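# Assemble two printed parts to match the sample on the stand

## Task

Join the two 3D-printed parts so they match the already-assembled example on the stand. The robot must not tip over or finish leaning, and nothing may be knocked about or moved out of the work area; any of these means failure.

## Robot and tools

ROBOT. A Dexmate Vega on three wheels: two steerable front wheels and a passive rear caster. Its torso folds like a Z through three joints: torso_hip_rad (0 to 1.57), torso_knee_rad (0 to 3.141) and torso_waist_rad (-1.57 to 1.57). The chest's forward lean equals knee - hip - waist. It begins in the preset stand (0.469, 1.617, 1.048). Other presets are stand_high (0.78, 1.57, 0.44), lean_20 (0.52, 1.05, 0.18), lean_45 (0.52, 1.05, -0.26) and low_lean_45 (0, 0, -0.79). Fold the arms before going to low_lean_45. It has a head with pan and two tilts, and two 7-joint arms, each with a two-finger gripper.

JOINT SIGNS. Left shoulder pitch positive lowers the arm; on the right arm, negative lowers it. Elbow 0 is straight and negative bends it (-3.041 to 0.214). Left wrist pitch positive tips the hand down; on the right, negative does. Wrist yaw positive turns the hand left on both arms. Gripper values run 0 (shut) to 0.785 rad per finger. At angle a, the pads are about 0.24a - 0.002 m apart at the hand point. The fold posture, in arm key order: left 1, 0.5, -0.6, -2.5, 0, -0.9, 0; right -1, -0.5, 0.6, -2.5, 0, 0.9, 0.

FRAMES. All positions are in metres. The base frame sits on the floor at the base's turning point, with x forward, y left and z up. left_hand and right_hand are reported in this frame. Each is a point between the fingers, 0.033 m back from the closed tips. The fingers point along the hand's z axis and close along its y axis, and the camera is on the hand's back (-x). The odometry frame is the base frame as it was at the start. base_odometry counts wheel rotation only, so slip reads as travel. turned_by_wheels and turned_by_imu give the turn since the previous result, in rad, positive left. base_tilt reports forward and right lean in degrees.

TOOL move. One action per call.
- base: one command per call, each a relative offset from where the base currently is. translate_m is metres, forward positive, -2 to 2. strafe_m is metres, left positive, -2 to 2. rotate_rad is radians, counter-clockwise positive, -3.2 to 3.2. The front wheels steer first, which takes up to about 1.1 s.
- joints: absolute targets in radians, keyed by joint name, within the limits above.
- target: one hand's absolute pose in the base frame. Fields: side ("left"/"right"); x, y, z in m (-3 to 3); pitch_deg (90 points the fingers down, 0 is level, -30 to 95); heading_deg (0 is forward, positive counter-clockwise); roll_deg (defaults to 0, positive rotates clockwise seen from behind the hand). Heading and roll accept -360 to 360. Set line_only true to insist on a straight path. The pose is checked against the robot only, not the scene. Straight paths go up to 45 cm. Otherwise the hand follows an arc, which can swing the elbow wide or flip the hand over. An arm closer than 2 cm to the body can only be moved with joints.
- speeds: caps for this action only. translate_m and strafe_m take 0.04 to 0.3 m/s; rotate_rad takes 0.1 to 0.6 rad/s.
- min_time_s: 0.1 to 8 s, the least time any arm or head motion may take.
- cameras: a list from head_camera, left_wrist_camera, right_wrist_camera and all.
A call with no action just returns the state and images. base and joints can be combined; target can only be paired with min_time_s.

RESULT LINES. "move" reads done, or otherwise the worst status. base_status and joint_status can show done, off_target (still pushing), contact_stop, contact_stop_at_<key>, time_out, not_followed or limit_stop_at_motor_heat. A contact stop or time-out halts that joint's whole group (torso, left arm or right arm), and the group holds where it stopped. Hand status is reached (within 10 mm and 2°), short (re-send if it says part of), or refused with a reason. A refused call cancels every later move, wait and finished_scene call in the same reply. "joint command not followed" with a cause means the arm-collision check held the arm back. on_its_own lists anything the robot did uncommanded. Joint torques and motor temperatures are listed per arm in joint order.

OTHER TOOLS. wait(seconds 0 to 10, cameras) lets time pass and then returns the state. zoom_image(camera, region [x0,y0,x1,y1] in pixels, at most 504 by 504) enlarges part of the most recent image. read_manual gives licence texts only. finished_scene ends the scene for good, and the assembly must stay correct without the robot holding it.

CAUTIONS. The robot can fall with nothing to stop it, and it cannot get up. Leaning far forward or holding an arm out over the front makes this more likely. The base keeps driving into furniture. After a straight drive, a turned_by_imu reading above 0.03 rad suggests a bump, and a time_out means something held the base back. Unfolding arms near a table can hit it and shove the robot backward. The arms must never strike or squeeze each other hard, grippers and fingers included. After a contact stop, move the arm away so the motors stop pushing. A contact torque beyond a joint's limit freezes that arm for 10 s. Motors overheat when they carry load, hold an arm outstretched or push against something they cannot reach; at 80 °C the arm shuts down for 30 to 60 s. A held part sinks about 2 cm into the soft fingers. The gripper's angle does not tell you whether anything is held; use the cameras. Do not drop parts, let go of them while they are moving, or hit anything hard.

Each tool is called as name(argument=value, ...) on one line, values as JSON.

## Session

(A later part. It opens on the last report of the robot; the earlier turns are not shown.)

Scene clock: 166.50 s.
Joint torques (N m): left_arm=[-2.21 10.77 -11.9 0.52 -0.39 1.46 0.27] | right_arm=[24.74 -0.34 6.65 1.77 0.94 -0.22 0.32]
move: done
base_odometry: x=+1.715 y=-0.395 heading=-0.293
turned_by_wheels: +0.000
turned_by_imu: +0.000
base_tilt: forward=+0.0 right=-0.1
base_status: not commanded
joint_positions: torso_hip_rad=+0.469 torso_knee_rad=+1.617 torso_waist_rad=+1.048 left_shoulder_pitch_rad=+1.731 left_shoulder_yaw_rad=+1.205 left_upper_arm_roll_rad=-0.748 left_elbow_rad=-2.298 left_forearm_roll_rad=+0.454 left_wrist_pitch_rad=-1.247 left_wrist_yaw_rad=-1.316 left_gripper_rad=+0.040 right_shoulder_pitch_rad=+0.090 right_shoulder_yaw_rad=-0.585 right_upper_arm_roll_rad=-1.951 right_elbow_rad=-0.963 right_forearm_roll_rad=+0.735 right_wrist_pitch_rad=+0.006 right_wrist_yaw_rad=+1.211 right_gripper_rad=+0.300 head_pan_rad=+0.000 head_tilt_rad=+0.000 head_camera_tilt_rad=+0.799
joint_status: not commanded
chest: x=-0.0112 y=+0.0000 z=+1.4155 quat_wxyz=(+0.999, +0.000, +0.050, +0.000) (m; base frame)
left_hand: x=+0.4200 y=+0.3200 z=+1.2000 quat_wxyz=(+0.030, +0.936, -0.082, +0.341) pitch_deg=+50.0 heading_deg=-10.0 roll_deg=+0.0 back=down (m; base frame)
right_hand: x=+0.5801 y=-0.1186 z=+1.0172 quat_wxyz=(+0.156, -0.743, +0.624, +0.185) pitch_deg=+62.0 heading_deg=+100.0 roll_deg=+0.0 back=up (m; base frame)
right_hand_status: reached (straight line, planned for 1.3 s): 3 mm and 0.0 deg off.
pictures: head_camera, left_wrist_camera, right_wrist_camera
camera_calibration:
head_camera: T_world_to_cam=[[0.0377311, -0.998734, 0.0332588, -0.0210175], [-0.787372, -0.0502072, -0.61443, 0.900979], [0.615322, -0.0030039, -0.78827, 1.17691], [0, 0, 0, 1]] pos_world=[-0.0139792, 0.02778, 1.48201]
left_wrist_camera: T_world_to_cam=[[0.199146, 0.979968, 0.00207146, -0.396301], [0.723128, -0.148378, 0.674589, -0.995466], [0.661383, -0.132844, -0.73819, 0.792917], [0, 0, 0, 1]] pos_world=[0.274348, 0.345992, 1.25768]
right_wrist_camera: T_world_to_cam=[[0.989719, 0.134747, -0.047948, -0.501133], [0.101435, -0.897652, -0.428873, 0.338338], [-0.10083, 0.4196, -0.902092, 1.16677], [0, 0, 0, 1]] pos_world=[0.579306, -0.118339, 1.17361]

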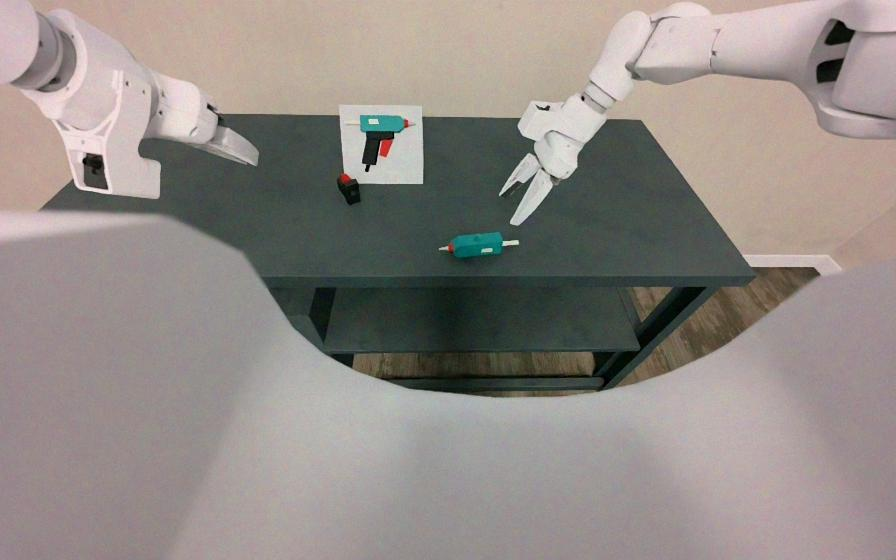

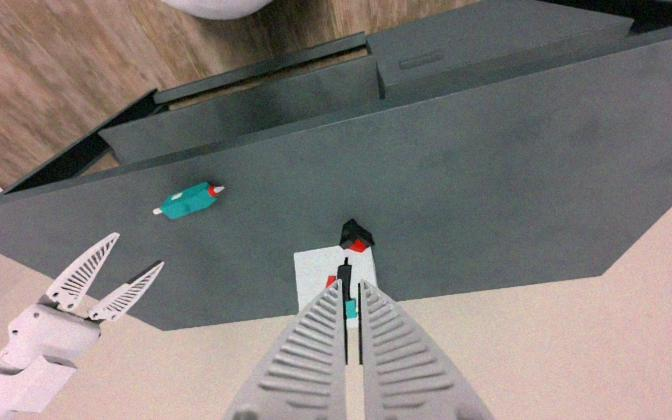

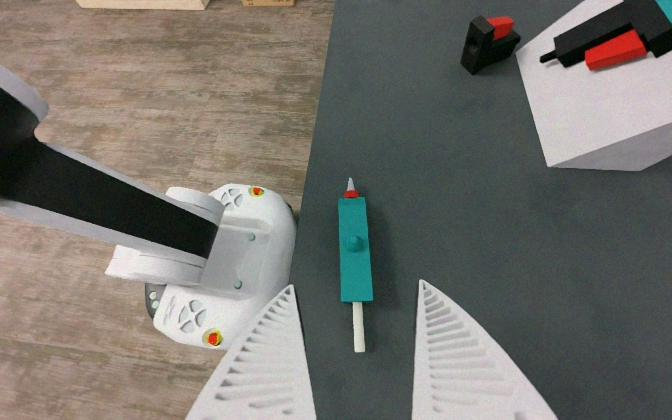

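move(target={"side":"left","x":0.66,"y":0.24,"z":1.05,"pitch_deg":55,"heading_deg":37})

move(joints={"left_gripper_rad":0.4}, cameras=["all"])

zoom_image(camera="left_wrist_camera", region=[240, 150, 480, 390])

Scene clock: 178.73 s.
Joint torques (N m): left_arm=[-17.96 -1.05 -6.68 2.65 0.32 1.5 -0.58] | right_arm=[24.76 -0.53 4.19 1.44 1.14 1.05 0.41]
move: done
base_odometry: x=+1.715 y=-0.395 heading=-0.293
turned_by_wheels: +0.000
turned_by_imu: +0.000
base_tilt: forward=+0.0 right=-0.1
base_status: not commanded
joint_positions: torso_hip_rad=+0.469 torso_knee_rad=+1.617 torso_waist_rad=+1.048 left_shoulder_pitch_rad=-0.062 left_shoulder_yaw_rad=+0.685 left_upper_arm_roll_rad=+1.811 left_elbow_rad=-1.594 left_forearm_roll_rad=+0.633 left_wrist_pitch_rad=+0.142 left_wrist_yaw_rad=-1.348 left_gripper_rad=+0.040 right_shoulder_pitch_rad=+0.095 right_shoulder_yaw_rad=-0.591 right_upper_arm_roll_rad=-1.951 right_elbow_rad=-0.968 right_forearm_roll_rad=+0.736 right_wrist_pitch_rad=+0.004 right_wrist_yaw_rad=+1.214 right_gripper_rad=+0.300 head_pan_rad=+0.000 head_tilt_rad=+0.000 head_camera_tilt_rad=+0.799
joint_status: not commanded
chest: x=-0.0112 y=+0.0000 z=+1.4155 quat_wxyz=(+0.999, +0.000, +0.050, +0.000) (m; base frame)
left_hand: x=+0.6596 y=+0.2401 z=+1.0505 quat_wxyz=(-0.095, +0.905, +0.302, +0.285) pitch_deg=+55.0 heading_deg=+36.8 roll_deg=-0.1 back=down (m; base frame)
left_hand_status: reached (straight line, planned for 9.8 s): 1 mm and 0.2 deg off.
right_hand: x=+0.5800 y=-0.1199 z=+1.0200 quat_wxyz=(+0.156, -0.743, +0.624, +0.185) pitch_deg=+62.0 heading_deg=+100.0 roll_deg=+0.0 back=up (m; base frame)
pictures: none

Scene clock: 179.63 s.
Joint torques (N m): left_arm=[-15.79 -3.7 -7.51 3.03 0.02 0.24 -0.7] | right_arm=[21.64 -0.2 4.93 1.69 0.58 -0.54 0.28]
move: done
base_odometry: x=+1.715 y=-0.395 heading=-0.293
turned_by_wheels: +0.000
turned_by_imu: +0.000
base_tilt: forward=+0.0 right=-0.1
base_status: not commanded
joint_positions: torso_hip_rad=+0.469 torso_knee_rad=+1.617 torso_waist_rad=+1.048 left_shoulder_pitch_rad=-0.062 left_shoulder_yaw_rad=+0.681 left_upper_arm_roll_rad=+1.811 left_elbow_rad=-1.590 left_forearm_roll_rad=+0.632 left_wrist_pitch_rad=+0.143 left_wrist_yaw_rad=-1.348 left_gripper_rad=+0.400 right_shoulder_pitch_rad=+0.095 right_shoulder_yaw_rad=-0.591 right_upper_arm_roll_rad=-1.951 right_elbow_rad=-0.968 right_forearm_roll_rad=+0.736 right_wrist_pitch_rad=+0.004 right_wrist_yaw_rad=+1.214 right_gripper_rad=+0.300 head_pan_rad=+0.000 head_tilt_rad=+0.000 head_camera_tilt_rad=+0.799
joint_status: all done
chest: x=-0.0112 y=+0.0000 z=+1.4155 quat_wxyz=(+0.999, +0.000, +0.050, +0.000) (m; base frame)
left_hand: x=+0.6601 y=+0.2399 z=+1.0503 quat_wxyz=(-0.095, +0.904, +0.302, +0.285) pitch_deg=+55.0 heading_deg=+36.9 roll_deg=-0.1 back=down (m; base frame)
right_hand: x=+0.5800 y=-0.1199 z=+1.0200 quat_wxyz=(+0.156, -0.743, +0.624, +0.185) pitch_deg=+62.0 heading_deg=+100.0 roll_deg=+0.0 back=up (m; base frame)
pictures: head_camera, left_wrist_camera, right_wrist_camera
camera_calibration:
head_camera: T_world_to_cam=[[0.0377311, -0.998734, 0.0332588, -0.0210175], [-0.787372, -0.0502072, -0.61443, 0.900979], [0.615322, -0.0030039, -0.78827, 1.17691], [0, 0, 0, 1]] pos_world=[-0.0139792, 0.02778, 1.48201]
left_wrist_camera: T_world_to_cam=[[-0.580179, 0.814489, -0.000694612, 0.191765], [0.646447, 0.460998, 0.607937, -1.10559], [0.495478, 0.352263, -0.793985, 0.564764], [0, 0, 0, 1]] pos_world=[0.546139, 0.15454, 1.12068]
right_wrist_camera: T_world_to_cam=[[0.989719, 0.134758, -0.0479181, -0.500844], [0.101435, -0.897555, -0.429075, 0.338532], [-0.100831, 0.419803, -0.901997, 1.16979], [0, 0, 0, 1]] pos_world=[0.579306, -0.119739, 1.17641]

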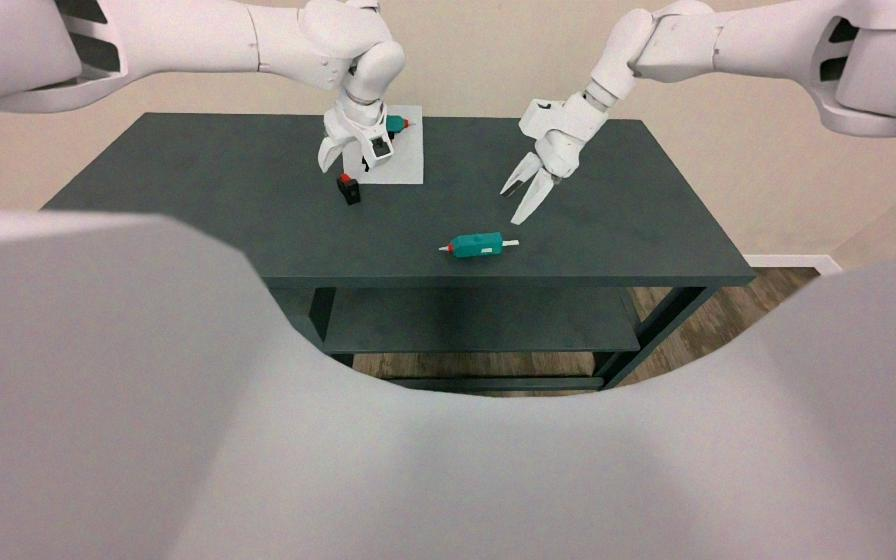

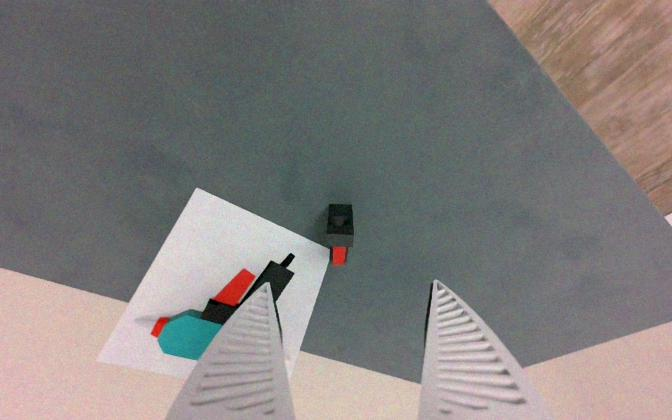

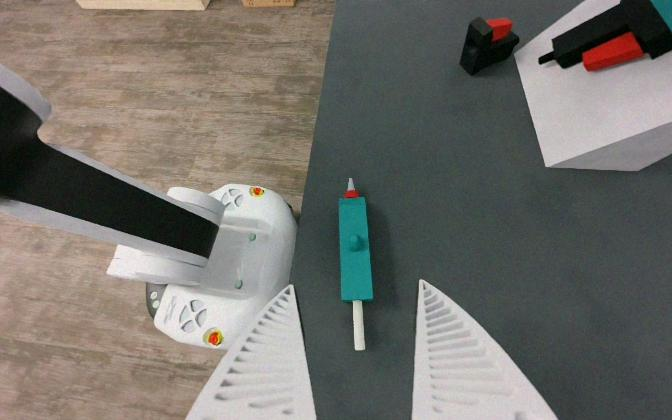

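Scaled by 2.100 from the camera's 672x420 image, which has a finer 960x600 frame.

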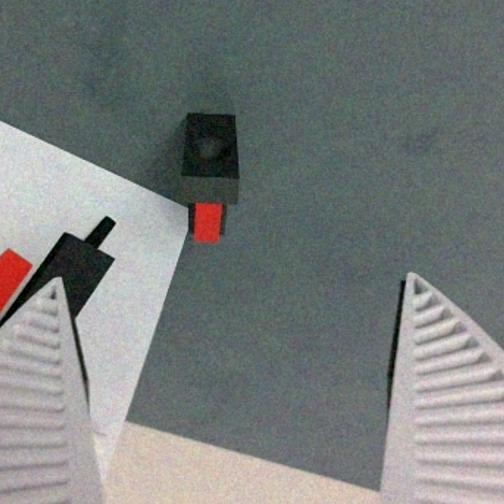

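move(target={"side":"left","x":0.686,"y":0.247,"z":0.961,"pitch_deg":55,"heading_deg":37}, cameras=["left_wrist_camera"])

zoom_image(camera="left_wrist_camera", region=[240, 150, 480, 390])

Scene clock: 183.37 s.
Joint torques (N m): left_arm=[-19.04 -2.66 -5.38 2.86 0.35 1.32 0.53] | right_arm=[24.18 -1.23 6.33 -0.07 0.54 -0.16 0.12]
move: done
base_odometry: x=+1.715 y=-0.395 heading=-0.293
turned_by_wheels: +0.000
turned_by_imu: +0.000
base_tilt: forward=-0.1 right=-0.1
base_status: not commanded
joint_positions: torso_hip_rad=+0.469 torso_knee_rad=+1.617 torso_waist_rad=+1.048 left_shoulder_pitch_rad=+0.076 left_shoulder_yaw_rad=+0.543 left_upper_arm_roll_rad=+1.848 left_elbow_rad=-1.294 left_forearm_roll_rad=+0.667 left_wrist_pitch_rad=+0.113 left_wrist_yaw_rad=-1.167 left_gripper_rad=+0.400 right_shoulder_pitch_rad=+0.095 right_shoulder_yaw_rad=-0.591 right_upper_arm_roll_rad=-1.951 right_elbow_rad=-0.968 right_forearm_roll_rad=+0.736 right_wrist_pitch_rad=+0.004 right_wrist_yaw_rad=+1.214 right_gripper_rad=+0.300 head_pan_rad=+0.000 head_tilt_rad=+0.000 head_camera_tilt_rad=+0.799
joint_status: not commanded
chest: x=-0.0112 y=+0.0000 z=+1.4155 quat_wxyz=(+0.999, +0.000, +0.050, +0.000) (m; base frame)
left_hand: x=+0.6858 y=+0.2468 z=+0.9626 quat_wxyz=(-0.095, +0.904, +0.303, +0.285) pitch_deg=+55.0 heading_deg=+37.0 roll_deg=+0.0 back=down (m; base frame)
left_hand_status: reached (straight line, planned for 1.3 s): 2 mm and 0.0 deg off.
right_hand: x=+0.5800 y=-0.1199 z=+1.0200 quat_wxyz=(+0.156, -0.743, +0.624, +0.185) pitch_deg=+62.0 heading_deg=+100.0 roll_deg=+0.0 back=up (m; base frame)
pictures: left_wrist_camera
camera_calibration:
left_wrist_camera: T_world_to_cam=[[-0.580982, 0.813916, -0.000499468, 0.201484], [0.646171, 0.461616, 0.607761, -1.07185], [0.494898, 0.352776, -0.79412, 0.480342], [0, 0, 0, 1]] pos_world=[0.571937, 0.161339, 1.03298]

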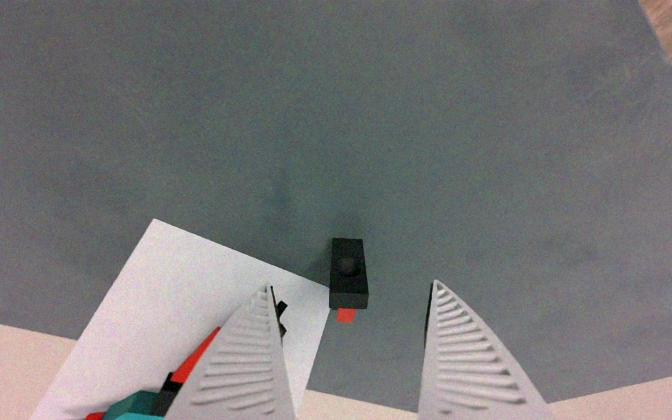

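Scaled by 2.100 from the camera's 672x420 image, which has a finer 960x600 frame.

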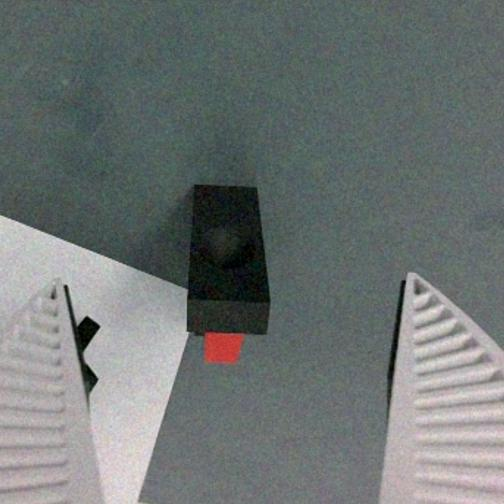

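move(joints={"left_gripper_rad":0.26})

move(target={"side":"left","x":0.716,"y":0.2655,"z":0.912,"pitch_deg":55,"heading_deg":37}, cameras=["left_wrist_camera","right_wrist_camera"])

zoom_image(camera="left_wrist_camera", region=[240, 180, 480, 420])

zoom_image(camera="right_wrist_camera", region=[420, 0, 560, 120])

Scene clock: 184.43 s.
Joint torques (N m): left_arm=[-17.44 -1 -5.66 2.58 0.87 0.69 0.21] | right_arm=[23.79 0.2 6.22 1.09 1.06 0.44 0.55]
move: done
base_odometry: x=+1.715 y=-0.395 heading=-0.293
turned_by_wheels: +0.000
turned_by_imu: +0.000
base_tilt: forward=+0.0 right=-0.1
base_status: not commanded
joint_positions: torso_hip_rad=+0.469 torso_knee_rad=+1.617 torso_waist_rad=+1.048 left_shoulder_pitch_rad=+0.078 left_shoulder_yaw_rad=+0.541 left_upper_arm_roll_rad=+1.849 left_elbow_rad=-1.290 left_forearm_roll_rad=+0.667 left_wrist_pitch_rad=+0.113 left_wrist_yaw_rad=-1.164 left_gripper_rad=+0.260 right_shoulder_pitch_rad=+0.095 right_shoulder_yaw_rad=-0.591 right_upper_arm_roll_rad=-1.951 right_elbow_rad=-0.968 right_forearm_roll_rad=+0.736 right_wrist_pitch_rad=+0.004 right_wrist_yaw_rad=+1.214 right_gripper_rad=+0.300 head_pan_rad=+0.000 head_tilt_rad=+0.000 head_camera_tilt_rad=+0.799
joint_status: all done
chest: x=-0.0112 y=+0.0000 z=+1.4155 quat_wxyz=(+0.999, +0.000, +0.050, +0.000) (m; base frame)
left_hand: x=+0.6860 y=+0.2469 z=+0.9614 quat_wxyz=(-0.095, +0.904, +0.303, +0.285) pitch_deg=+55.0 heading_deg=+37.0 roll_deg=+0.0 back=down (m; base frame)
right_hand: x=+0.5800 y=-0.1199 z=+1.0200 quat_wxyz=(+0.156, -0.743, +0.624, +0.185) pitch_deg=+62.0 heading_deg=+100.0 roll_deg=+0.0 back=up (m; base frame)
pictures: none

Scene clock: 187.50 s.
Joint torques (N m): left_arm=[-17.01 -1.18 -4.19 4.44 0.19 1.06 0.05] | right_arm=[27.14 -0.95 6.43 0.89 0.26 1.97 0.22]
move: done
base_odometry: x=+1.715 y=-0.395 heading=-0.293
turned_by_wheels: +0.000
turned_by_imu: +0.000
base_tilt: forward=-0.1 right=-0.1
base_status: not commanded
joint_positions: torso_hip_rad=+0.469 torso_knee_rad=+1.617 torso_waist_rad=+1.048 left_shoulder_pitch_rad=+0.165 left_shoulder_yaw_rad=+0.378 left_upper_arm_roll_rad=+1.859 left_elbow_rad=-0.894 left_forearm_roll_rad=+0.663 left_wrist_pitch_rad=-0.023 left_wrist_yaw_rad=-0.986 left_gripper_rad=+0.260 right_shoulder_pitch_rad=+0.095 right_shoulder_yaw_rad=-0.591 right_upper_arm_roll_rad=-1.951 right_elbow_rad=-0.968 right_forearm_roll_rad=+0.736 right_wrist_pitch_rad=+0.004 right_wrist_yaw_rad=+1.214 right_gripper_rad=+0.300 head_pan_rad=+0.000 head_tilt_rad=+0.000 head_camera_tilt_rad=+0.799
joint_status: not commanded
chest: x=-0.0112 y=+0.0000 z=+1.4155 quat_wxyz=(+0.999, +0.000, +0.050, +0.000) (m; base frame)
left_hand: x=+0.7159 y=+0.2653 z=+0.9128 quat_wxyz=(-0.095, +0.904, +0.303, +0.285) pitch_deg=+55.0 heading_deg=+37.0 roll_deg=+0.0 back=down (m; base frame)
left_hand_status: reached (straight line, planned for 1.6 s): 1 mm and 0.0 deg off.
right_hand: x=+0.5800 y=-0.1199 z=+1.0200 quat_wxyz=(+0.156, -0.743, +0.624, +0.185) pitch_deg=+62.0 heading_deg=+100.0 roll_deg=+0.0 back=up (m; base frame)
pictures: left_wrist_camera, right_wrist_camera
camera_calibration:
left_wrist_camera: T_world_to_cam=[[-0.580798, 0.814048, -0.000296649, 0.203579], [0.646261, 0.461309, 0.607899, -1.0696], [0.494995, 0.352875, -0.794015, 0.419277], [0, 0, 0, 1]] pos_world=[0.601938, 0.179739, 0.983179]
right_wrist_camera: T_world_to_cam=[[0.989719, 0.134758, -0.0479181, -0.500844], [0.101435, -0.897555, -0.429075, 0.338532], [-0.100831, 0.419803, -0.901997, 1.16979], [0, 0, 0, 1]] pos_world=[0.579306, -0.119739, 1.17641]

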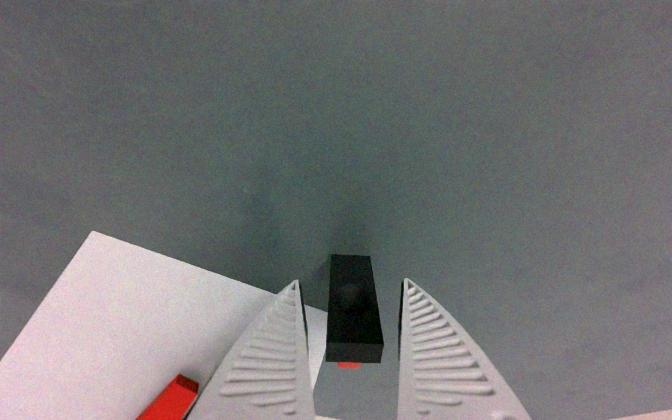

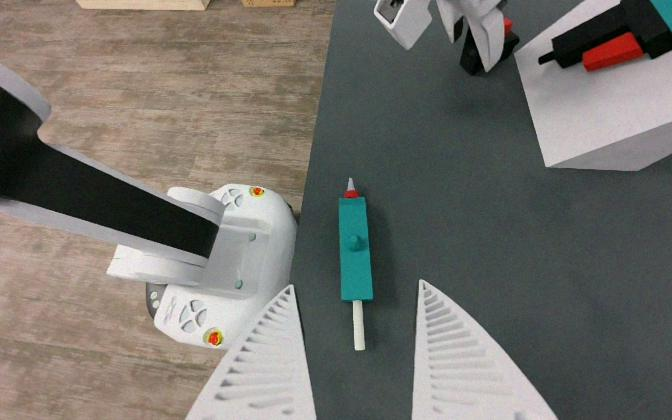

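Scaled by 2.100 from the camera's 672x420 image, which has a finer 960x600 frame.

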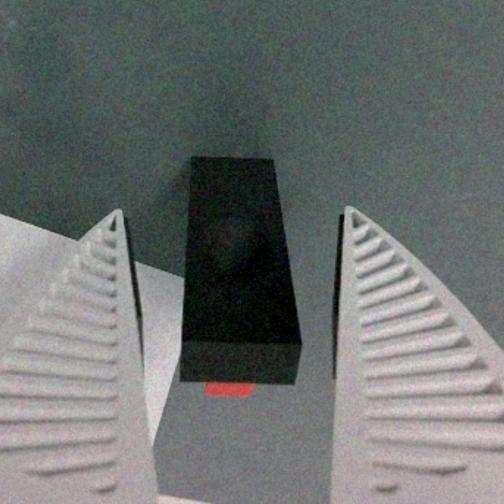

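Scaled by 3.600 from the camera's 672x420 image, which has a finer 960x600 frame.

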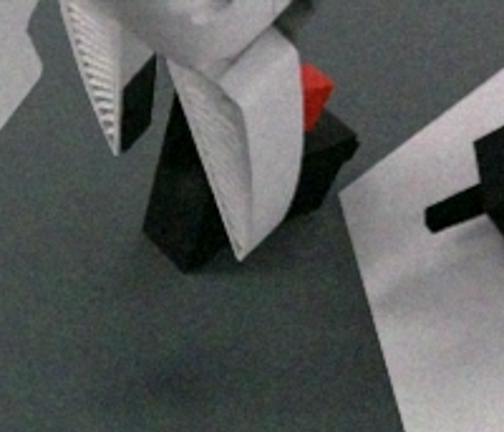

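move(joints={"left_gripper_rad":0.05})

move(target={"side":"left","x":0.64,"y":0.24,"z":0.955,"pitch_deg":55,"heading_deg":30,"line_only":true}, cameras=["left_wrist_camera","right_wrist_camera","head_camera"])

zoom_image(camera="head_camera", region=[310, 120, 450, 260])

zoom_image(camera="right_wrist_camera", region=[380, 0, 520, 120])

Scene clock: 188.47 s.
Joint torques (N m): left_arm=[-18.53 -1.06 -3.7 3.62 0.53 0.53 0.6] | right_arm=[23.24 -2.32 5.97 0.2 0.73 -0.03 0.87]
move: done
base_odometry: x=+1.715 y=-0.395 heading=-0.293
turned_by_wheels: +0.000
turned_by_imu: +0.000
base_tilt: forward=-0.1 right=-0.1
base_status: not commanded
joint_positions: torso_hip_rad=+0.469 torso_knee_rad=+1.617 torso_waist_rad=+1.048 left_shoulder_pitch_rad=+0.166 left_shoulder_yaw_rad=+0.376 left_upper_arm_roll_rad=+1.859 left_elbow_rad=-0.889 left_forearm_roll_rad=+0.663 left_wrist_pitch_rad=-0.025 left_wrist_yaw_rad=-0.984 left_gripper_rad=+0.050 right_shoulder_pitch_rad=+0.095 right_shoulder_yaw_rad=-0.591 right_upper_arm_roll_rad=-1.951 right_elbow_rad=-0.968 right_forearm_roll_rad=+0.736 right_wrist_pitch_rad=+0.004 right_wrist_yaw_rad=+1.214 right_gripper_rad=+0.300 head_pan_rad=+0.000 head_tilt_rad=+0.000 head_camera_tilt_rad=+0.799
joint_status: all done
chest: x=-0.0112 y=+0.0000 z=+1.4155 quat_wxyz=(+0.999, +0.000, +0.050, +0.000) (m; base frame)
left_hand: x=+0.7161 y=+0.2654 z=+0.9123 quat_wxyz=(-0.095, +0.904, +0.303, +0.285) pitch_deg=+55.0 heading_deg=+37.0 roll_deg=+0.0 back=down (m; base frame)
right_hand: x=+0.5800 y=-0.1199 z=+1.0200 quat_wxyz=(+0.156, -0.743, +0.624, +0.185) pitch_deg=+62.0 heading_deg=+100.0 roll_deg=+0.0 back=up (m; base frame)
pictures: none

Scene clock: 192.63 s.
Joint torques (N m): left_arm=[-24.64 3.56 -7.38 -1.6 0.75 2.27 -0.31] | right_arm=[24.9 -1.71 4.85 0.69 0.71 0.4 0.47]
move: done
base_odometry: x=+1.715 y=-0.395 heading=-0.293
turned_by_wheels: +0.000
turned_by_imu: +0.000
base_tilt: forward=+0.0 right=-0.1
base_status: not commanded
joint_positions: torso_hip_rad=+0.469 torso_knee_rad=+1.617 torso_waist_rad=+1.048 left_shoulder_pitch_rad=+0.061 left_shoulder_yaw_rad=+0.717 left_upper_arm_roll_rad=+1.905 left_elbow_rad=-1.617 left_forearm_roll_rad=+0.750 left_wrist_pitch_rad=+0.172 left_wrist_yaw_rad=-1.165 left_gripper_rad=+0.050 right_shoulder_pitch_rad=+0.095 right_shoulder_yaw_rad=-0.591 right_upper_arm_roll_rad=-1.951 right_elbow_rad=-0.968 right_forearm_roll_rad=+0.736 right_wrist_pitch_rad=+0.004 right_wrist_yaw_rad=+1.214 right_gripper_rad=+0.300 head_pan_rad=+0.000 head_tilt_rad=+0.000 head_camera_tilt_rad=+0.799
joint_status: not commanded
chest: x=-0.0112 y=+0.0000 z=+1.4155 quat_wxyz=(+0.999, +0.000, +0.050, +0.000) (m; base frame)
left_hand: x=+0.6407 y=+0.2401 z=+0.9546 quat_wxyz=(-0.078, +0.921, +0.247, +0.290) pitch_deg=+55.0 heading_deg=+30.1 roll_deg=+0.0 back=down (m; base frame)
left_hand_status: reached (straight line, planned for 2.6 s): 1 mm and 0.1 deg off.
right_hand: x=+0.5800 y=-0.1199 z=+1.0200 quat_wxyz=(+0.156, -0.743, +0.624, +0.185) pitch_deg=+62.0 heading_deg=+100.0 roll_deg=+0.0 back=up (m; base frame)
pictures: head_camera, left_wrist_camera, right_wrist_camera
camera_calibration:
head_camera: T_world_to_cam=[[0.0377311, -0.998734, 0.0332588, -0.0210175], [-0.787372, -0.0502072, -0.61443, 0.900979], [0.615322, -0.0030039, -0.78827, 1.17691], [0, 0, 0, 1]] pos_world=[-0.0139792, 0.02778, 1.48201]
left_wrist_camera: T_world_to_cam=[[-0.478072, 0.878321, -0.0000967334, 0.0989698], [0.697519, 0.379728, 0.607679, -1.04796], [0.533774, 0.290447, -0.794183, 0.48874], [0, 0, 0, 1]] pos_world=[0.517407, 0.169058, 1.02498]
right_wrist_camera: T_world_to_cam=[[0.989719, 0.134758, -0.0479181, -0.500844], [0.101435, -0.897555, -0.429075, 0.338532], [-0.100831, 0.419803, -0.901997, 1.16979], [0, 0, 0, 1]] pos_world=[0.579306, -0.119739, 1.17641]

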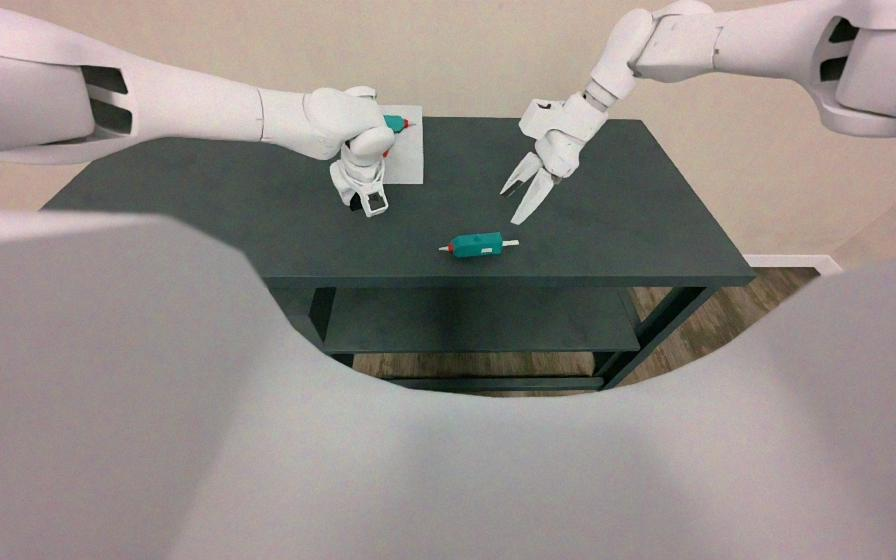

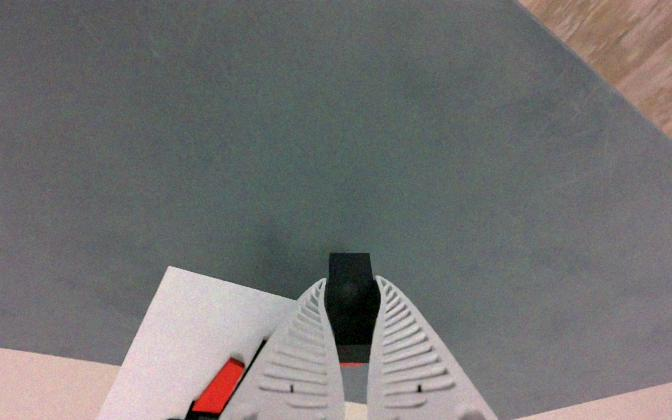

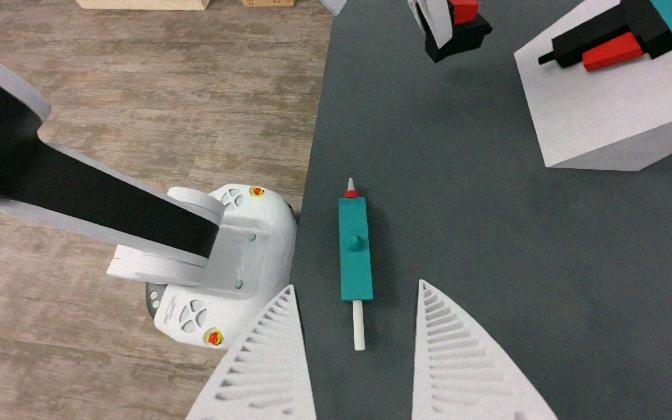

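Scaled by 3.600 from the camera's 896x560 image, which has a finer 960x600 frame.

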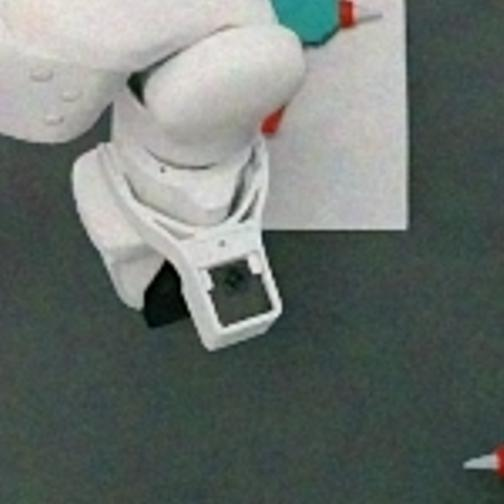

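Scaled by 3.600 from the camera's 672x420 image, which has a finer 960x600 frame.

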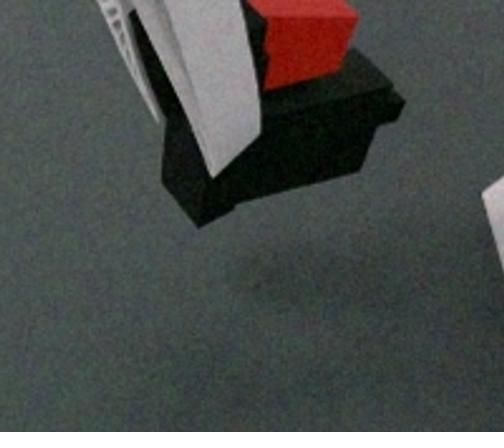

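move(target={"side":"left","x":0.55,"y":0.18,"z":0.945,"pitch_deg":55,"heading_deg":0,"line_only":true})

move(target={"side":"left","x":0.55,"y":0.18,"z":0.9115,"pitch_deg":55,"heading_deg":0,"line_only":true}, cameras=["left_wrist_camera","right_wrist_camera","head_camera"])

zoom_image(camera="head_camera", region=[310, 150, 450, 270])

Scene clock: 196.17 s.
Joint torques (N m): left_arm=[-20.49 3.66 -6.32 -2.08 0.36 0.34 0.21] | right_arm=[25.13 -3.4 5.02 -0.12 0.85 0.09 0.28]
move: done
base_odometry: x=+1.715 y=-0.395 heading=-0.293
turned_by_wheels: +0.000
turned_by_imu: +0.000
base_tilt: forward=-0.1 right=-0.1
base_status: not commanded
joint_positions: torso_hip_rad=+0.469 torso_knee_rad=+1.617 torso_waist_rad=+1.048 left_shoulder_pitch_rad=-0.015 left_shoulder_yaw_rad=+0.992 left_upper_arm_roll_rad=+2.072 left_elbow_rad=-2.062 left_forearm_roll_rad=+1.055 left_wrist_pitch_rad=-0.022 left_wrist_yaw_rad=-0.963 left_gripper_rad=+0.050 right_shoulder_pitch_rad=+0.095 right_shoulder_yaw_rad=-0.591 right_upper_arm_roll_rad=-1.951 right_elbow_rad=-0.968 right_forearm_roll_rad=+0.736 right_wrist_pitch_rad=+0.004 right_wrist_yaw_rad=+1.214 right_gripper_rad=+0.300 head_pan_rad=+0.000 head_tilt_rad=+0.000 head_camera_tilt_rad=+0.799
joint_status: not commanded
chest: x=-0.0112 y=+0.0000 z=+1.4155 quat_wxyz=(+0.999, +0.000, +0.050, +0.000) (m; base frame)
left_hand: x=+0.5517 y=+0.1810 z=+0.9451 quat_wxyz=(-0.001, +0.954, +0.003, +0.301) pitch_deg=+55.0 heading_deg=+0.5 roll_deg=+0.0 back=down (m; base frame)
left_hand_status: reached (straight line, planned for 1.8 s): 2 mm and 0.4 deg off.
right_hand: x=+0.5800 y=-0.1199 z=+1.0200 quat_wxyz=(+0.156, -0.743, +0.624, +0.185) pitch_deg=+62.0 heading_deg=+100.0 roll_deg=+0.0 back=up (m; base frame)
pictures: none

Scene clock: 197.70 s.
Joint torques (N m): left_arm=[-12.63 -1.79 -6.4 2.37 0.31 1.81 0.29] | right_arm=[24.01 -1.75 4.91 -0.19 0.46 0.52 0.26]
move: done
base_odometry: x=+1.715 y=-0.395 heading=-0.293
turned_by_wheels: +0.000
turned_by_imu: +0.000
base_tilt: forward=+0.0 right=-0.1
base_status: not commanded
joint_positions: torso_hip_rad=+0.469 torso_knee_rad=+1.617 torso_waist_rad=+1.048 left_shoulder_pitch_rad=+0.044 left_shoulder_yaw_rad=+0.955 left_upper_arm_roll_rad=+2.089 left_elbow_rad=-2.003 left_forearm_roll_rad=+1.096 left_wrist_pitch_rad=+0.015 left_wrist_yaw_rad=-0.924 left_gripper_rad=+0.050 right_shoulder_pitch_rad=+0.095 right_shoulder_yaw_rad=-0.591 right_upper_arm_roll_rad=-1.951 right_elbow_rad=-0.968 right_forearm_roll_rad=+0.736 right_wrist_pitch_rad=+0.004 right_wrist_yaw_rad=+1.214 right_gripper_rad=+0.300 head_pan_rad=+0.000 head_tilt_rad=+0.000 head_camera_tilt_rad=+0.799
joint_status: not commanded
chest: x=-0.0112 y=+0.0000 z=+1.4155 quat_wxyz=(+0.999, +0.000, +0.050, +0.000) (m; base frame)
left_hand: x=+0.5503 y=+0.1801 z=+0.9144 quat_wxyz=(+0.000, +0.954, +0.000, +0.301) pitch_deg=+55.0 heading_deg=+0.0 roll_deg=+0.0 back=down (m; base frame)
left_hand_status: reached (straight line, planned for 0.5 s): 3 mm and 0.0 deg off.
right_hand: x=+0.5800 y=-0.1199 z=+1.0200 quat_wxyz=(+0.156, -0.743, +0.624, +0.185) pitch_deg=+62.0 heading_deg=+100.0 roll_deg=+0.0 back=up (m; base frame)
pictures: head_camera, left_wrist_camera, right_wrist_camera
camera_calibration:
head_camera: T_world_to_cam=[[0.0377311, -0.998734, 0.0332588, -0.0210175], [-0.787372, -0.0502072, -0.61443, 0.900979], [0.615322, -0.0030039, -0.78827, 1.17691], [0, 0, 0, 1]] pos_world=[-0.0139792, 0.02778, 1.48201]
left_wrist_camera: T_world_to_cam=[[0.0252905, 0.99968, -0.000151461, -0.19032], [0.793787, -0.0199896, 0.607867, -0.918843], [0.607669, -0.0154935, -0.794039, 0.536843], [0, 0, 0, 1]] pos_world=[0.407956, 0.180209, 0.984779]
right_wrist_camera: T_world_to_cam=[[0.989719, 0.134758, -0.0479181, -0.500844], [0.101435, -0.897555, -0.429075, 0.338532], [-0.100831, 0.419803, -0.901997, 1.16979], [0, 0, 0, 1]] pos_world=[0.579306, -0.119739, 1.17641]

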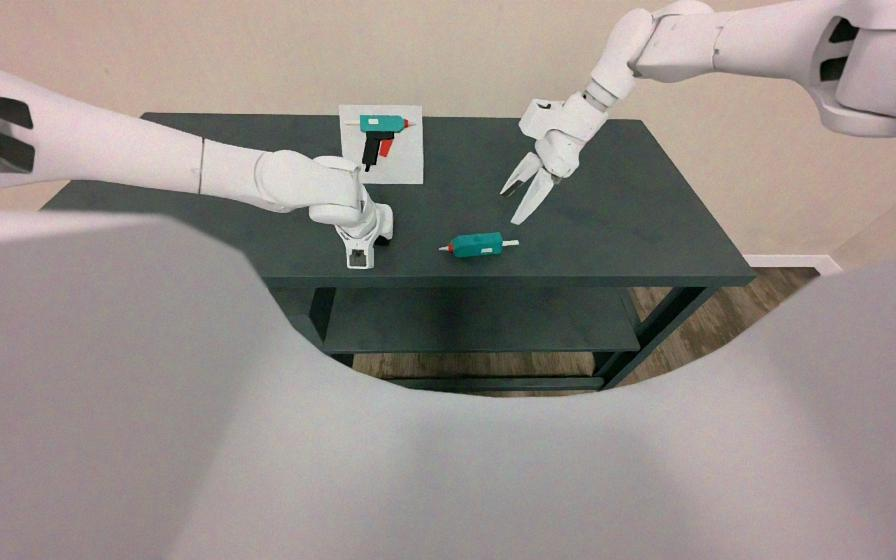

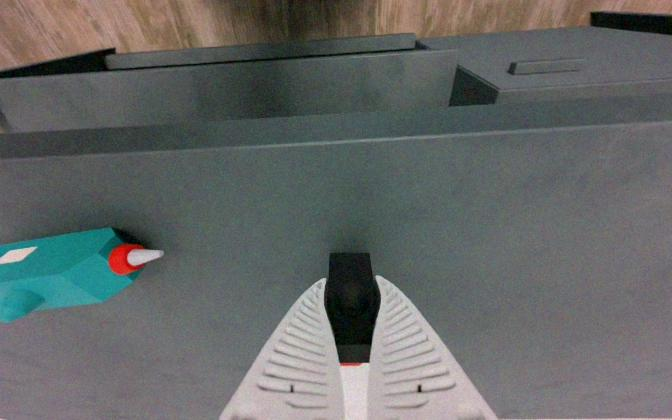

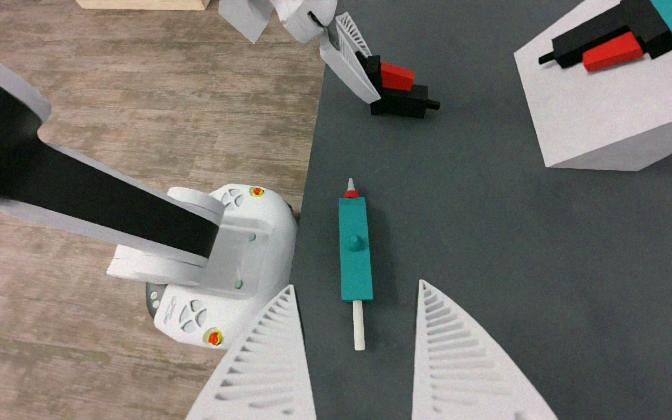

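Scaled by 3.600 from the camera's 896x560 image, which has a finer 960x600 frame.

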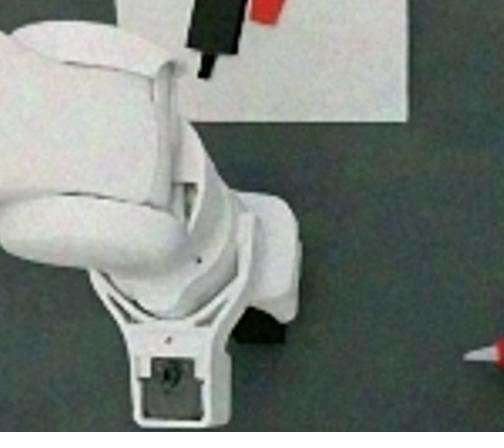

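move(target={"side":"left","x":0.55,"y":0.18,"z":0.911,"pitch_deg":55,"heading_deg":0,"line_only":true})

move(joints={"left_gripper_rad":0.3})

move(target={"side":"left","x":0.49,"y":0.18,"z":1.01,"pitch_deg":57,"heading_deg":0,"line_only":true})

move(target={"side":"left","x":0.575,"y":0.18,"z":1.03,"pitch_deg":88,"heading_deg":0}, cameras=["left_wrist_camera","right_wrist_camera","head_camera"])

zoom_image(camera="left_wrist_camera", region=[240, 180, 480, 420])

zoom_image(camera="right_wrist_camera", region=[330, 20, 470, 140])

Scene clock: 201.90 s.
Joint torques (N m): left_arm=[-13.12 0.73 -5.43 1.38 0.42 1.44 0.27] | right_arm=[25.48 -1.28 5.59 1.55 0.43 0.31 0.74]
move: done
base_odometry: x=+1.715 y=-0.395 heading=-0.293
turned_by_wheels: +0.000
turned_by_imu: +0.000
base_tilt: forward=+0.0 right=-0.1
base_status: not commanded
joint_positions: torso_hip_rad=+0.469 torso_knee_rad=+1.617 torso_waist_rad=+1.048 left_shoulder_pitch_rad=+0.049 left_shoulder_yaw_rad=+0.952 left_upper_arm_roll_rad=+2.090 left_elbow_rad=-1.998 left_forearm_roll_rad=+1.100 left_wrist_pitch_rad=+0.019 left_wrist_yaw_rad=-0.920 left_gripper_rad=+0.050 right_shoulder_pitch_rad=+0.095 right_shoulder_yaw_rad=-0.591 right_upper_arm_roll_rad=-1.951 right_elbow_rad=-0.968 right_forearm_roll_rad=+0.736 right_wrist_pitch_rad=+0.004 right_wrist_yaw_rad=+1.214 right_gripper_rad=+0.300 head_pan_rad=+0.000 head_tilt_rad=+0.000 head_camera_tilt_rad=+0.799
joint_status: not commanded
chest: x=-0.0112 y=+0.0000 z=+1.4155 quat_wxyz=(+0.999, +0.000, +0.050, +0.000) (m; base frame)
left_hand: x=+0.5501 y=+0.1800 z=+0.9115 quat_wxyz=(+0.000, +0.954, +0.000, +0.301) pitch_deg=+55.0 heading_deg=+0.0 roll_deg=+0.0 back=down (m; base frame)
left_hand_status: reached (straight line, planned for 0.2 s): 0 mm and 0.0 deg off.
right_hand: x=+0.5800 y=-0.1199 z=+1.0200 quat_wxyz=(+0.156, -0.743, +0.624, +0.185) pitch_deg=+62.0 heading_deg=+100.0 roll_deg=+0.0 back=up (m; base frame)
pictures: none

Scene clock: 202.67 s.
Joint torques (N m): left_arm=[-11.06 -0.22 -5.93 2.44 0.64 1.06 0.07] | right_arm=[23.7 -1.05 4.16 0.9 0.99 0.79 0.31]
move: done
base_odometry: x=+1.715 y=-0.395 heading=-0.293
turned_by_wheels: +0.000
turned_by_imu: +0.000
base_tilt: forward=-0.1 right=-0.1
base_status: not commanded
joint_positions: torso_hip_rad=+0.469 torso_knee_rad=+1.617 torso_waist_rad=+1.048 left_shoulder_pitch_rad=+0.050 left_shoulder_yaw_rad=+0.952 left_upper_arm_roll_rad=+2.090 left_elbow_rad=-1.997 left_forearm_roll_rad=+1.101 left_wrist_pitch_rad=+0.019 left_wrist_yaw_rad=-0.920 left_gripper_rad=+0.300 right_shoulder_pitch_rad=+0.095 right_shoulder_yaw_rad=-0.591 right_upper_arm_roll_rad=-1.951 right_elbow_rad=-0.968 right_forearm_roll_rad=+0.736 right_wrist_pitch_rad=+0.004 right_wrist_yaw_rad=+1.214 right_gripper_rad=+0.300 head_pan_rad=+0.000 head_tilt_rad=+0.000 head_camera_tilt_rad=+0.799
joint_status: all done
chest: x=-0.0112 y=+0.0000 z=+1.4155 quat_wxyz=(+0.999, +0.000, +0.050, +0.000) (m; base frame)
left_hand: x=+0.5501 y=+0.1800 z=+0.9113 quat_wxyz=(+0.000, +0.954, +0.000, +0.301) pitch_deg=+55.0 heading_deg=+0.0 roll_deg=+0.0 back=down (m; base frame)
right_hand: x=+0.5800 y=-0.1199 z=+1.0200 quat_wxyz=(+0.156, -0.743, +0.624, +0.185) pitch_deg=+62.0 heading_deg=+100.0 roll_deg=+0.0 back=up (m; base frame)
pictures: none

Scene clock: 205.63 s.
Joint torques (N m): left_arm=[-16.96 1.59 -11.84 -1.37 0.22 0.66 -0.3] | right_arm=[25.22 0.89 5.13 1.04 0.41 -0.99 0.54]
move: done
base_odometry: x=+1.715 y=-0.395 heading=-0.293
turned_by_wheels: +0.000
turned_by_imu: +0.000
base_tilt: forward=-0.1 right=-0.1
base_status: not commanded
joint_positions: torso_hip_rad=+0.469 torso_knee_rad=+1.617 torso_waist_rad=+1.048 left_shoulder_pitch_rad=-0.143 left_shoulder_yaw_rad=+1.168 left_upper_arm_roll_rad=+2.073 left_elbow_rad=-2.361 left_forearm_roll_rad=+0.978 left_wrist_pitch_rad=-0.076 left_wrist_yaw_rad=-1.116 left_gripper_rad=+0.300 right_shoulder_pitch_rad=+0.095 right_shoulder_yaw_rad=-0.591 right_upper_arm_roll_rad=-1.951 right_elbow_rad=-0.968 right_forearm_roll_rad=+0.736 right_wrist_pitch_rad=+0.004 right_wrist_yaw_rad=+1.214 right_gripper_rad=+0.300 head_pan_rad=+0.000 head_tilt_rad=+0.000 head_camera_tilt_rad=+0.799
joint_status: not commanded
chest: x=-0.0112 y=+0.0000 z=+1.4155 quat_wxyz=(+0.999, +0.000, +0.050, +0.000) (m; base frame)
left_hand: x=+0.4909 y=+0.1801 z=+1.0084 quat_wxyz=(+0.000, +0.959, +0.000, +0.284) pitch_deg=+57.0 heading_deg=+0.0 roll_deg=+0.0 back=down (m; base frame)
left_hand_status: reached (straight line, planned for 1.5 s): 2 mm and 0.0 deg off.
right_hand: x=+0.5800 y=-0.1199 z=+1.0200 quat_wxyz=(+0.156, -0.743, +0.624, +0.185) pitch_deg=+62.0 heading_deg=+100.0 roll_deg=+0.0 back=up (m; base frame)
pictures: none

Scene clock: 212.13 s.
Joint torques (N m): left_arm=[-19.74 -0.97 -11.06 4.15 -0.57 -0.44 -0.19] | right_arm=[26.2 -1.05 4.84 -0.16 0.96 -0.91 0.22]
move: done
base_odometry: x=+1.715 y=-0.395 heading=-0.293
turned_by_wheels: +0.000
turned_by_imu: +0.000
base_tilt: forward=-0.1 right=-0.1
base_status: not commanded
joint_positions: torso_hip_rad=+0.469 torso_knee_rad=+1.617 torso_waist_rad=+1.048 left_shoulder_pitch_rad=-0.205 left_shoulder_yaw_rad=+0.463 left_upper_arm_roll_rad=+1.969 left_elbow_rad=-0.916 left_forearm_roll_rad=+0.242 left_wrist_pitch_rad=-1.098 left_wrist_yaw_rad=-0.999 left_gripper_rad=+0.300 right_shoulder_pitch_rad=+0.095 right_shoulder_yaw_rad=-0.591 right_upper_arm_roll_rad=-1.951 right_elbow_rad=-0.968 right_forearm_roll_rad=+0.736 right_wrist_pitch_rad=+0.004 right_wrist_yaw_rad=+1.214 right_gripper_rad=+0.300 head_pan_rad=+0.000 head_tilt_rad=+0.000 head_camera_tilt_rad=+0.799
joint_status: not commanded
chest: x=-0.0112 y=+0.0000 z=+1.4155 quat_wxyz=(+0.999, +0.000, +0.050, +0.000) (m; base frame)
left_hand: x=+0.5748 y=+0.1803 z=+1.0299 quat_wxyz=(+0.000, +1.000, +0.000, +0.018) pitch_deg=+87.9 heading_deg=+0.0 roll_deg=+0.0 (m; base frame)
left_hand_status: reached (straight line, planned for 5.0 s): 0 mm and 0.1 deg off.
right_hand: x=+0.5800 y=-0.1199 z=+1.0200 quat_wxyz=(+0.156, -0.743, +0.624, +0.185) pitch_deg=+62.0 heading_deg=+100.0 roll_deg=+0.0 back=up (m; base frame)
pictures: head_camera, left_wrist_camera, right_wrist_camera
camera_calibration:
head_camera: T_world_to_cam=[[0.0377311, -0.998734, 0.0332588, -0.0210175], [-0.787372, -0.0502072, -0.61443, 0.900979], [0.615322, -0.0030039, -0.78827, 1.17691], [0, 0, 0, 1]] pos_world=[-0.0139792, 0.02778, 1.48201]
left_wrist_camera: T_world_to_cam=[[0.0217154, 0.999673, -0.0135354, -0.175381], [0.996707, -0.020589, 0.0784311, -0.579747], [0.0781268, -0.015194, -0.996828, 1.12687], [0, 0, 0, 1]] pos_world=[0.493608, 0.180509, 1.16639]
right_wrist_camera: T_world_to_cam=[[0.989719, 0.134758, -0.0479181, -0.500844], [0.101435, -0.897555, -0.429075, 0.338532], [-0.100831, 0.419803, -0.901997, 1.16979], [0, 0, 0, 1]] pos_world=[0.579306, -0.119739, 1.17641]

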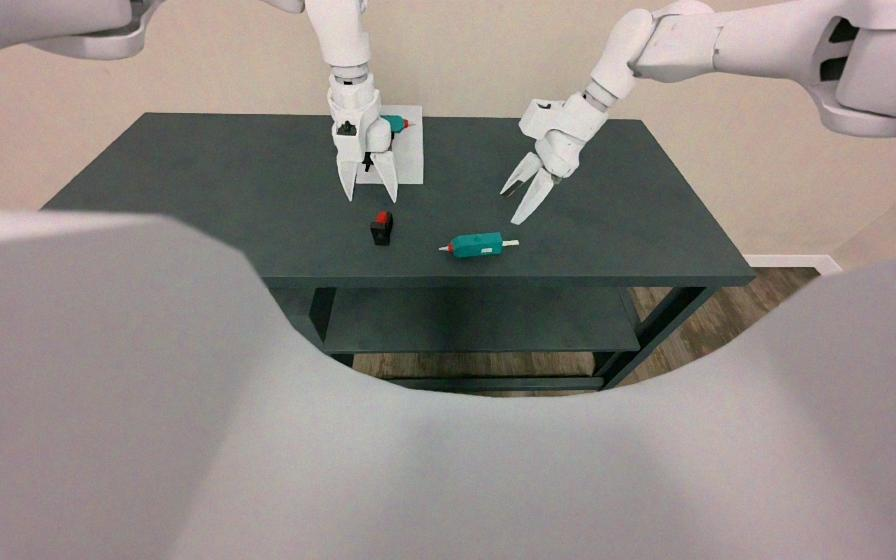

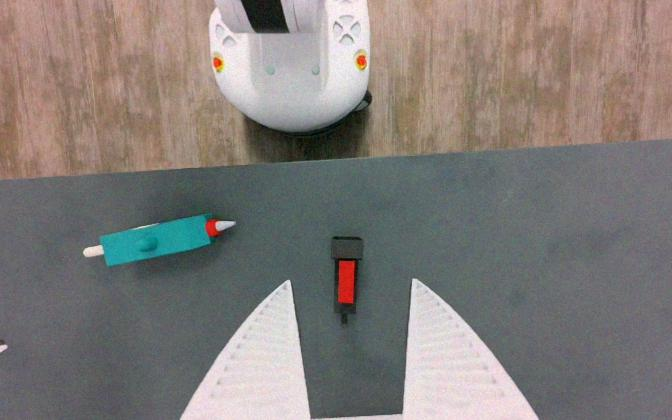

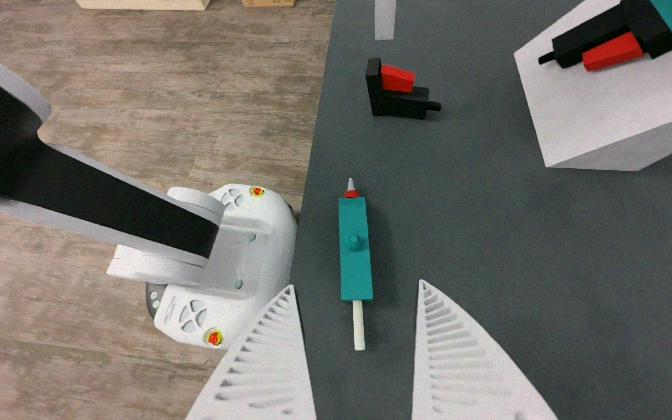

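Scaled by 2.100 from the camera's 672x420 image, which has a finer 960x600 frame.

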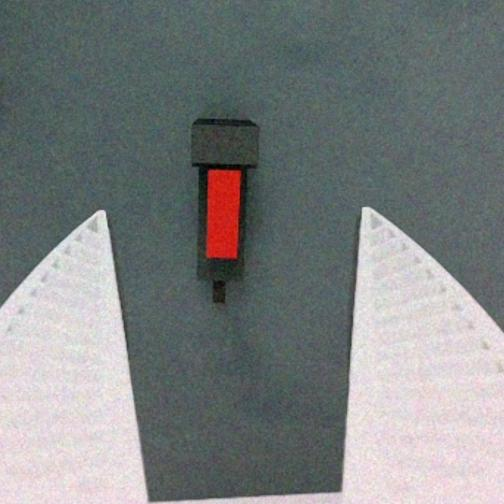

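Scaled by 3.600 from the camera's 672x420 image, which has a finer 960x600 frame.

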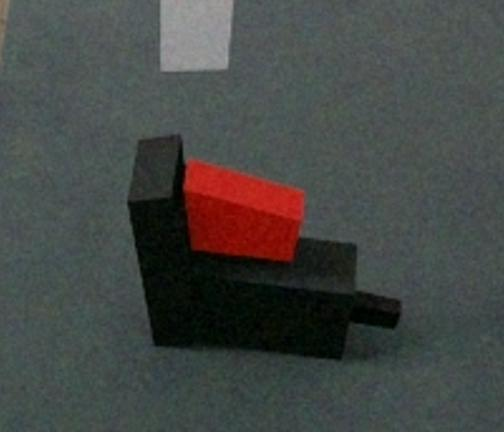

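move(target={"side":"left","x":0.607,"y":0.176,"z":0.96,"pitch_deg":88,"heading_deg":-2})

move(target={"side":"left","x":0.608,"y":0.176,"z":0.904,"pitch_deg":88,"heading_deg":-2,"line_only":true}, cameras=["left_wrist_camera","right_wrist_camera"])

zoom_image(camera="left_wrist_camera", region=[240, 180, 480, 420])

zoom_image(camera="right_wrist_camera", region=[330, 20, 470, 140])

Scene clock: 212.90 s.
Joint torques (N m): left_arm=[-18.32 -2.08 -11.08 3.87 -0.9 -0.09 0.13] | right_arm=[26.37 -0.53 5.84 1.88 1.03 -0.06 0.29]
move: refused
base_odometry: x=+1.715 y=-0.395 heading=-0.293
turned_by_wheels: +0.000
turned_by_imu: +0.000
base_tilt: forward=-0.1 right=-0.1
base_status: not commanded
joint_positions: torso_hip_rad=+0.469 torso_knee_rad=+1.617 torso_waist_rad=+1.048 left_shoulder_pitch_rad=-0.204 left_shoulder_yaw_rad=+0.460 left_upper_arm_roll_rad=+1.969 left_elbow_rad=-0.912 left_forearm_roll_rad=+0.241 left_wrist_pitch_rad=-1.100 left_wrist_yaw_rad=-0.999 left_gripper_rad=+0.300 right_shoulder_pitch_rad=+0.095 right_shoulder_yaw_rad=-0.591 right_upper_arm_roll_rad=-1.951 right_elbow_rad=-0.968 right_forearm_roll_rad=+0.736 right_wrist_pitch_rad=+0.004 right_wrist_yaw_rad=+1.214 right_gripper_rad=+0.300 head_pan_rad=+0.000 head_tilt_rad=+0.000 head_camera_tilt_rad=+0.799
joint_status: not commanded
chest: x=-0.0112 y=+0.0000 z=+1.4155 quat_wxyz=(+0.999, +0.000, +0.050, +0.000) (m; base frame)
left_hand: x=+0.5749 y=+0.1802 z=+1.0300 quat_wxyz=(+0.000, +1.000, +0.000, +0.018) pitch_deg=+88.0 heading_deg=+0.0 roll_deg=+0.0 (m; base frame)
left_hand_status: refused: no posture of the arm gets there (left_wrist_pitch_rad at its limit): the closest leaves the hand 1.3 cm and 1 deg from the pose. Nothing moved. At pitch 73 a posture exists at this place; the way there is not checked.
right_hand: x=+0.5800 y=-0.1199 z=+1.0200 quat_wxyz=(+0.156, -0.743, +0.624, +0.185) pitch_deg=+62.0 heading_deg=+100.0 roll_deg=+0.0 back=up (m; base frame)
pictures: none

not run: a stop came earlier in this reply.

Scaled by 2.100 from the camera's 672x420 image, which has a finer 960x600 frame.
This view is cut from an older image: the scene may have changed since it was taken.

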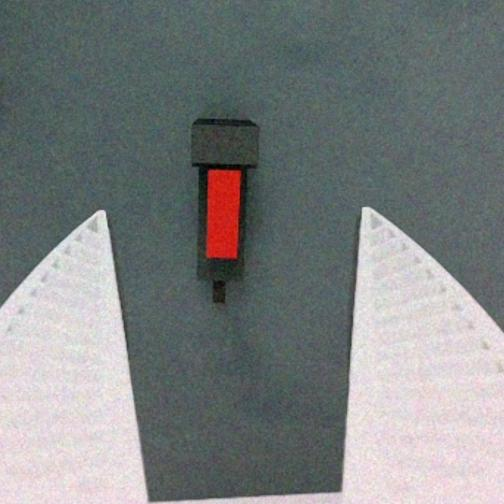

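Scaled by 3.600 from the camera's 672x420 image, which has a finer 960x600 frame.
This view is cut from an older image: the scene may have changed since it was taken.

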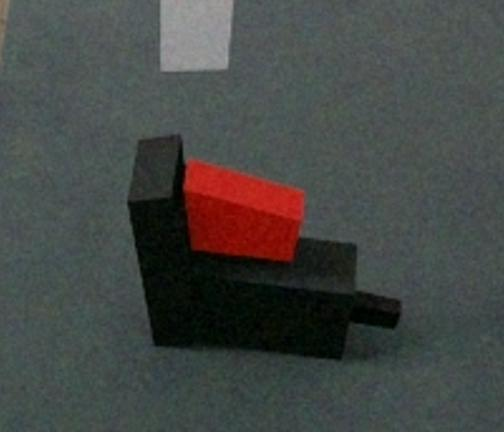

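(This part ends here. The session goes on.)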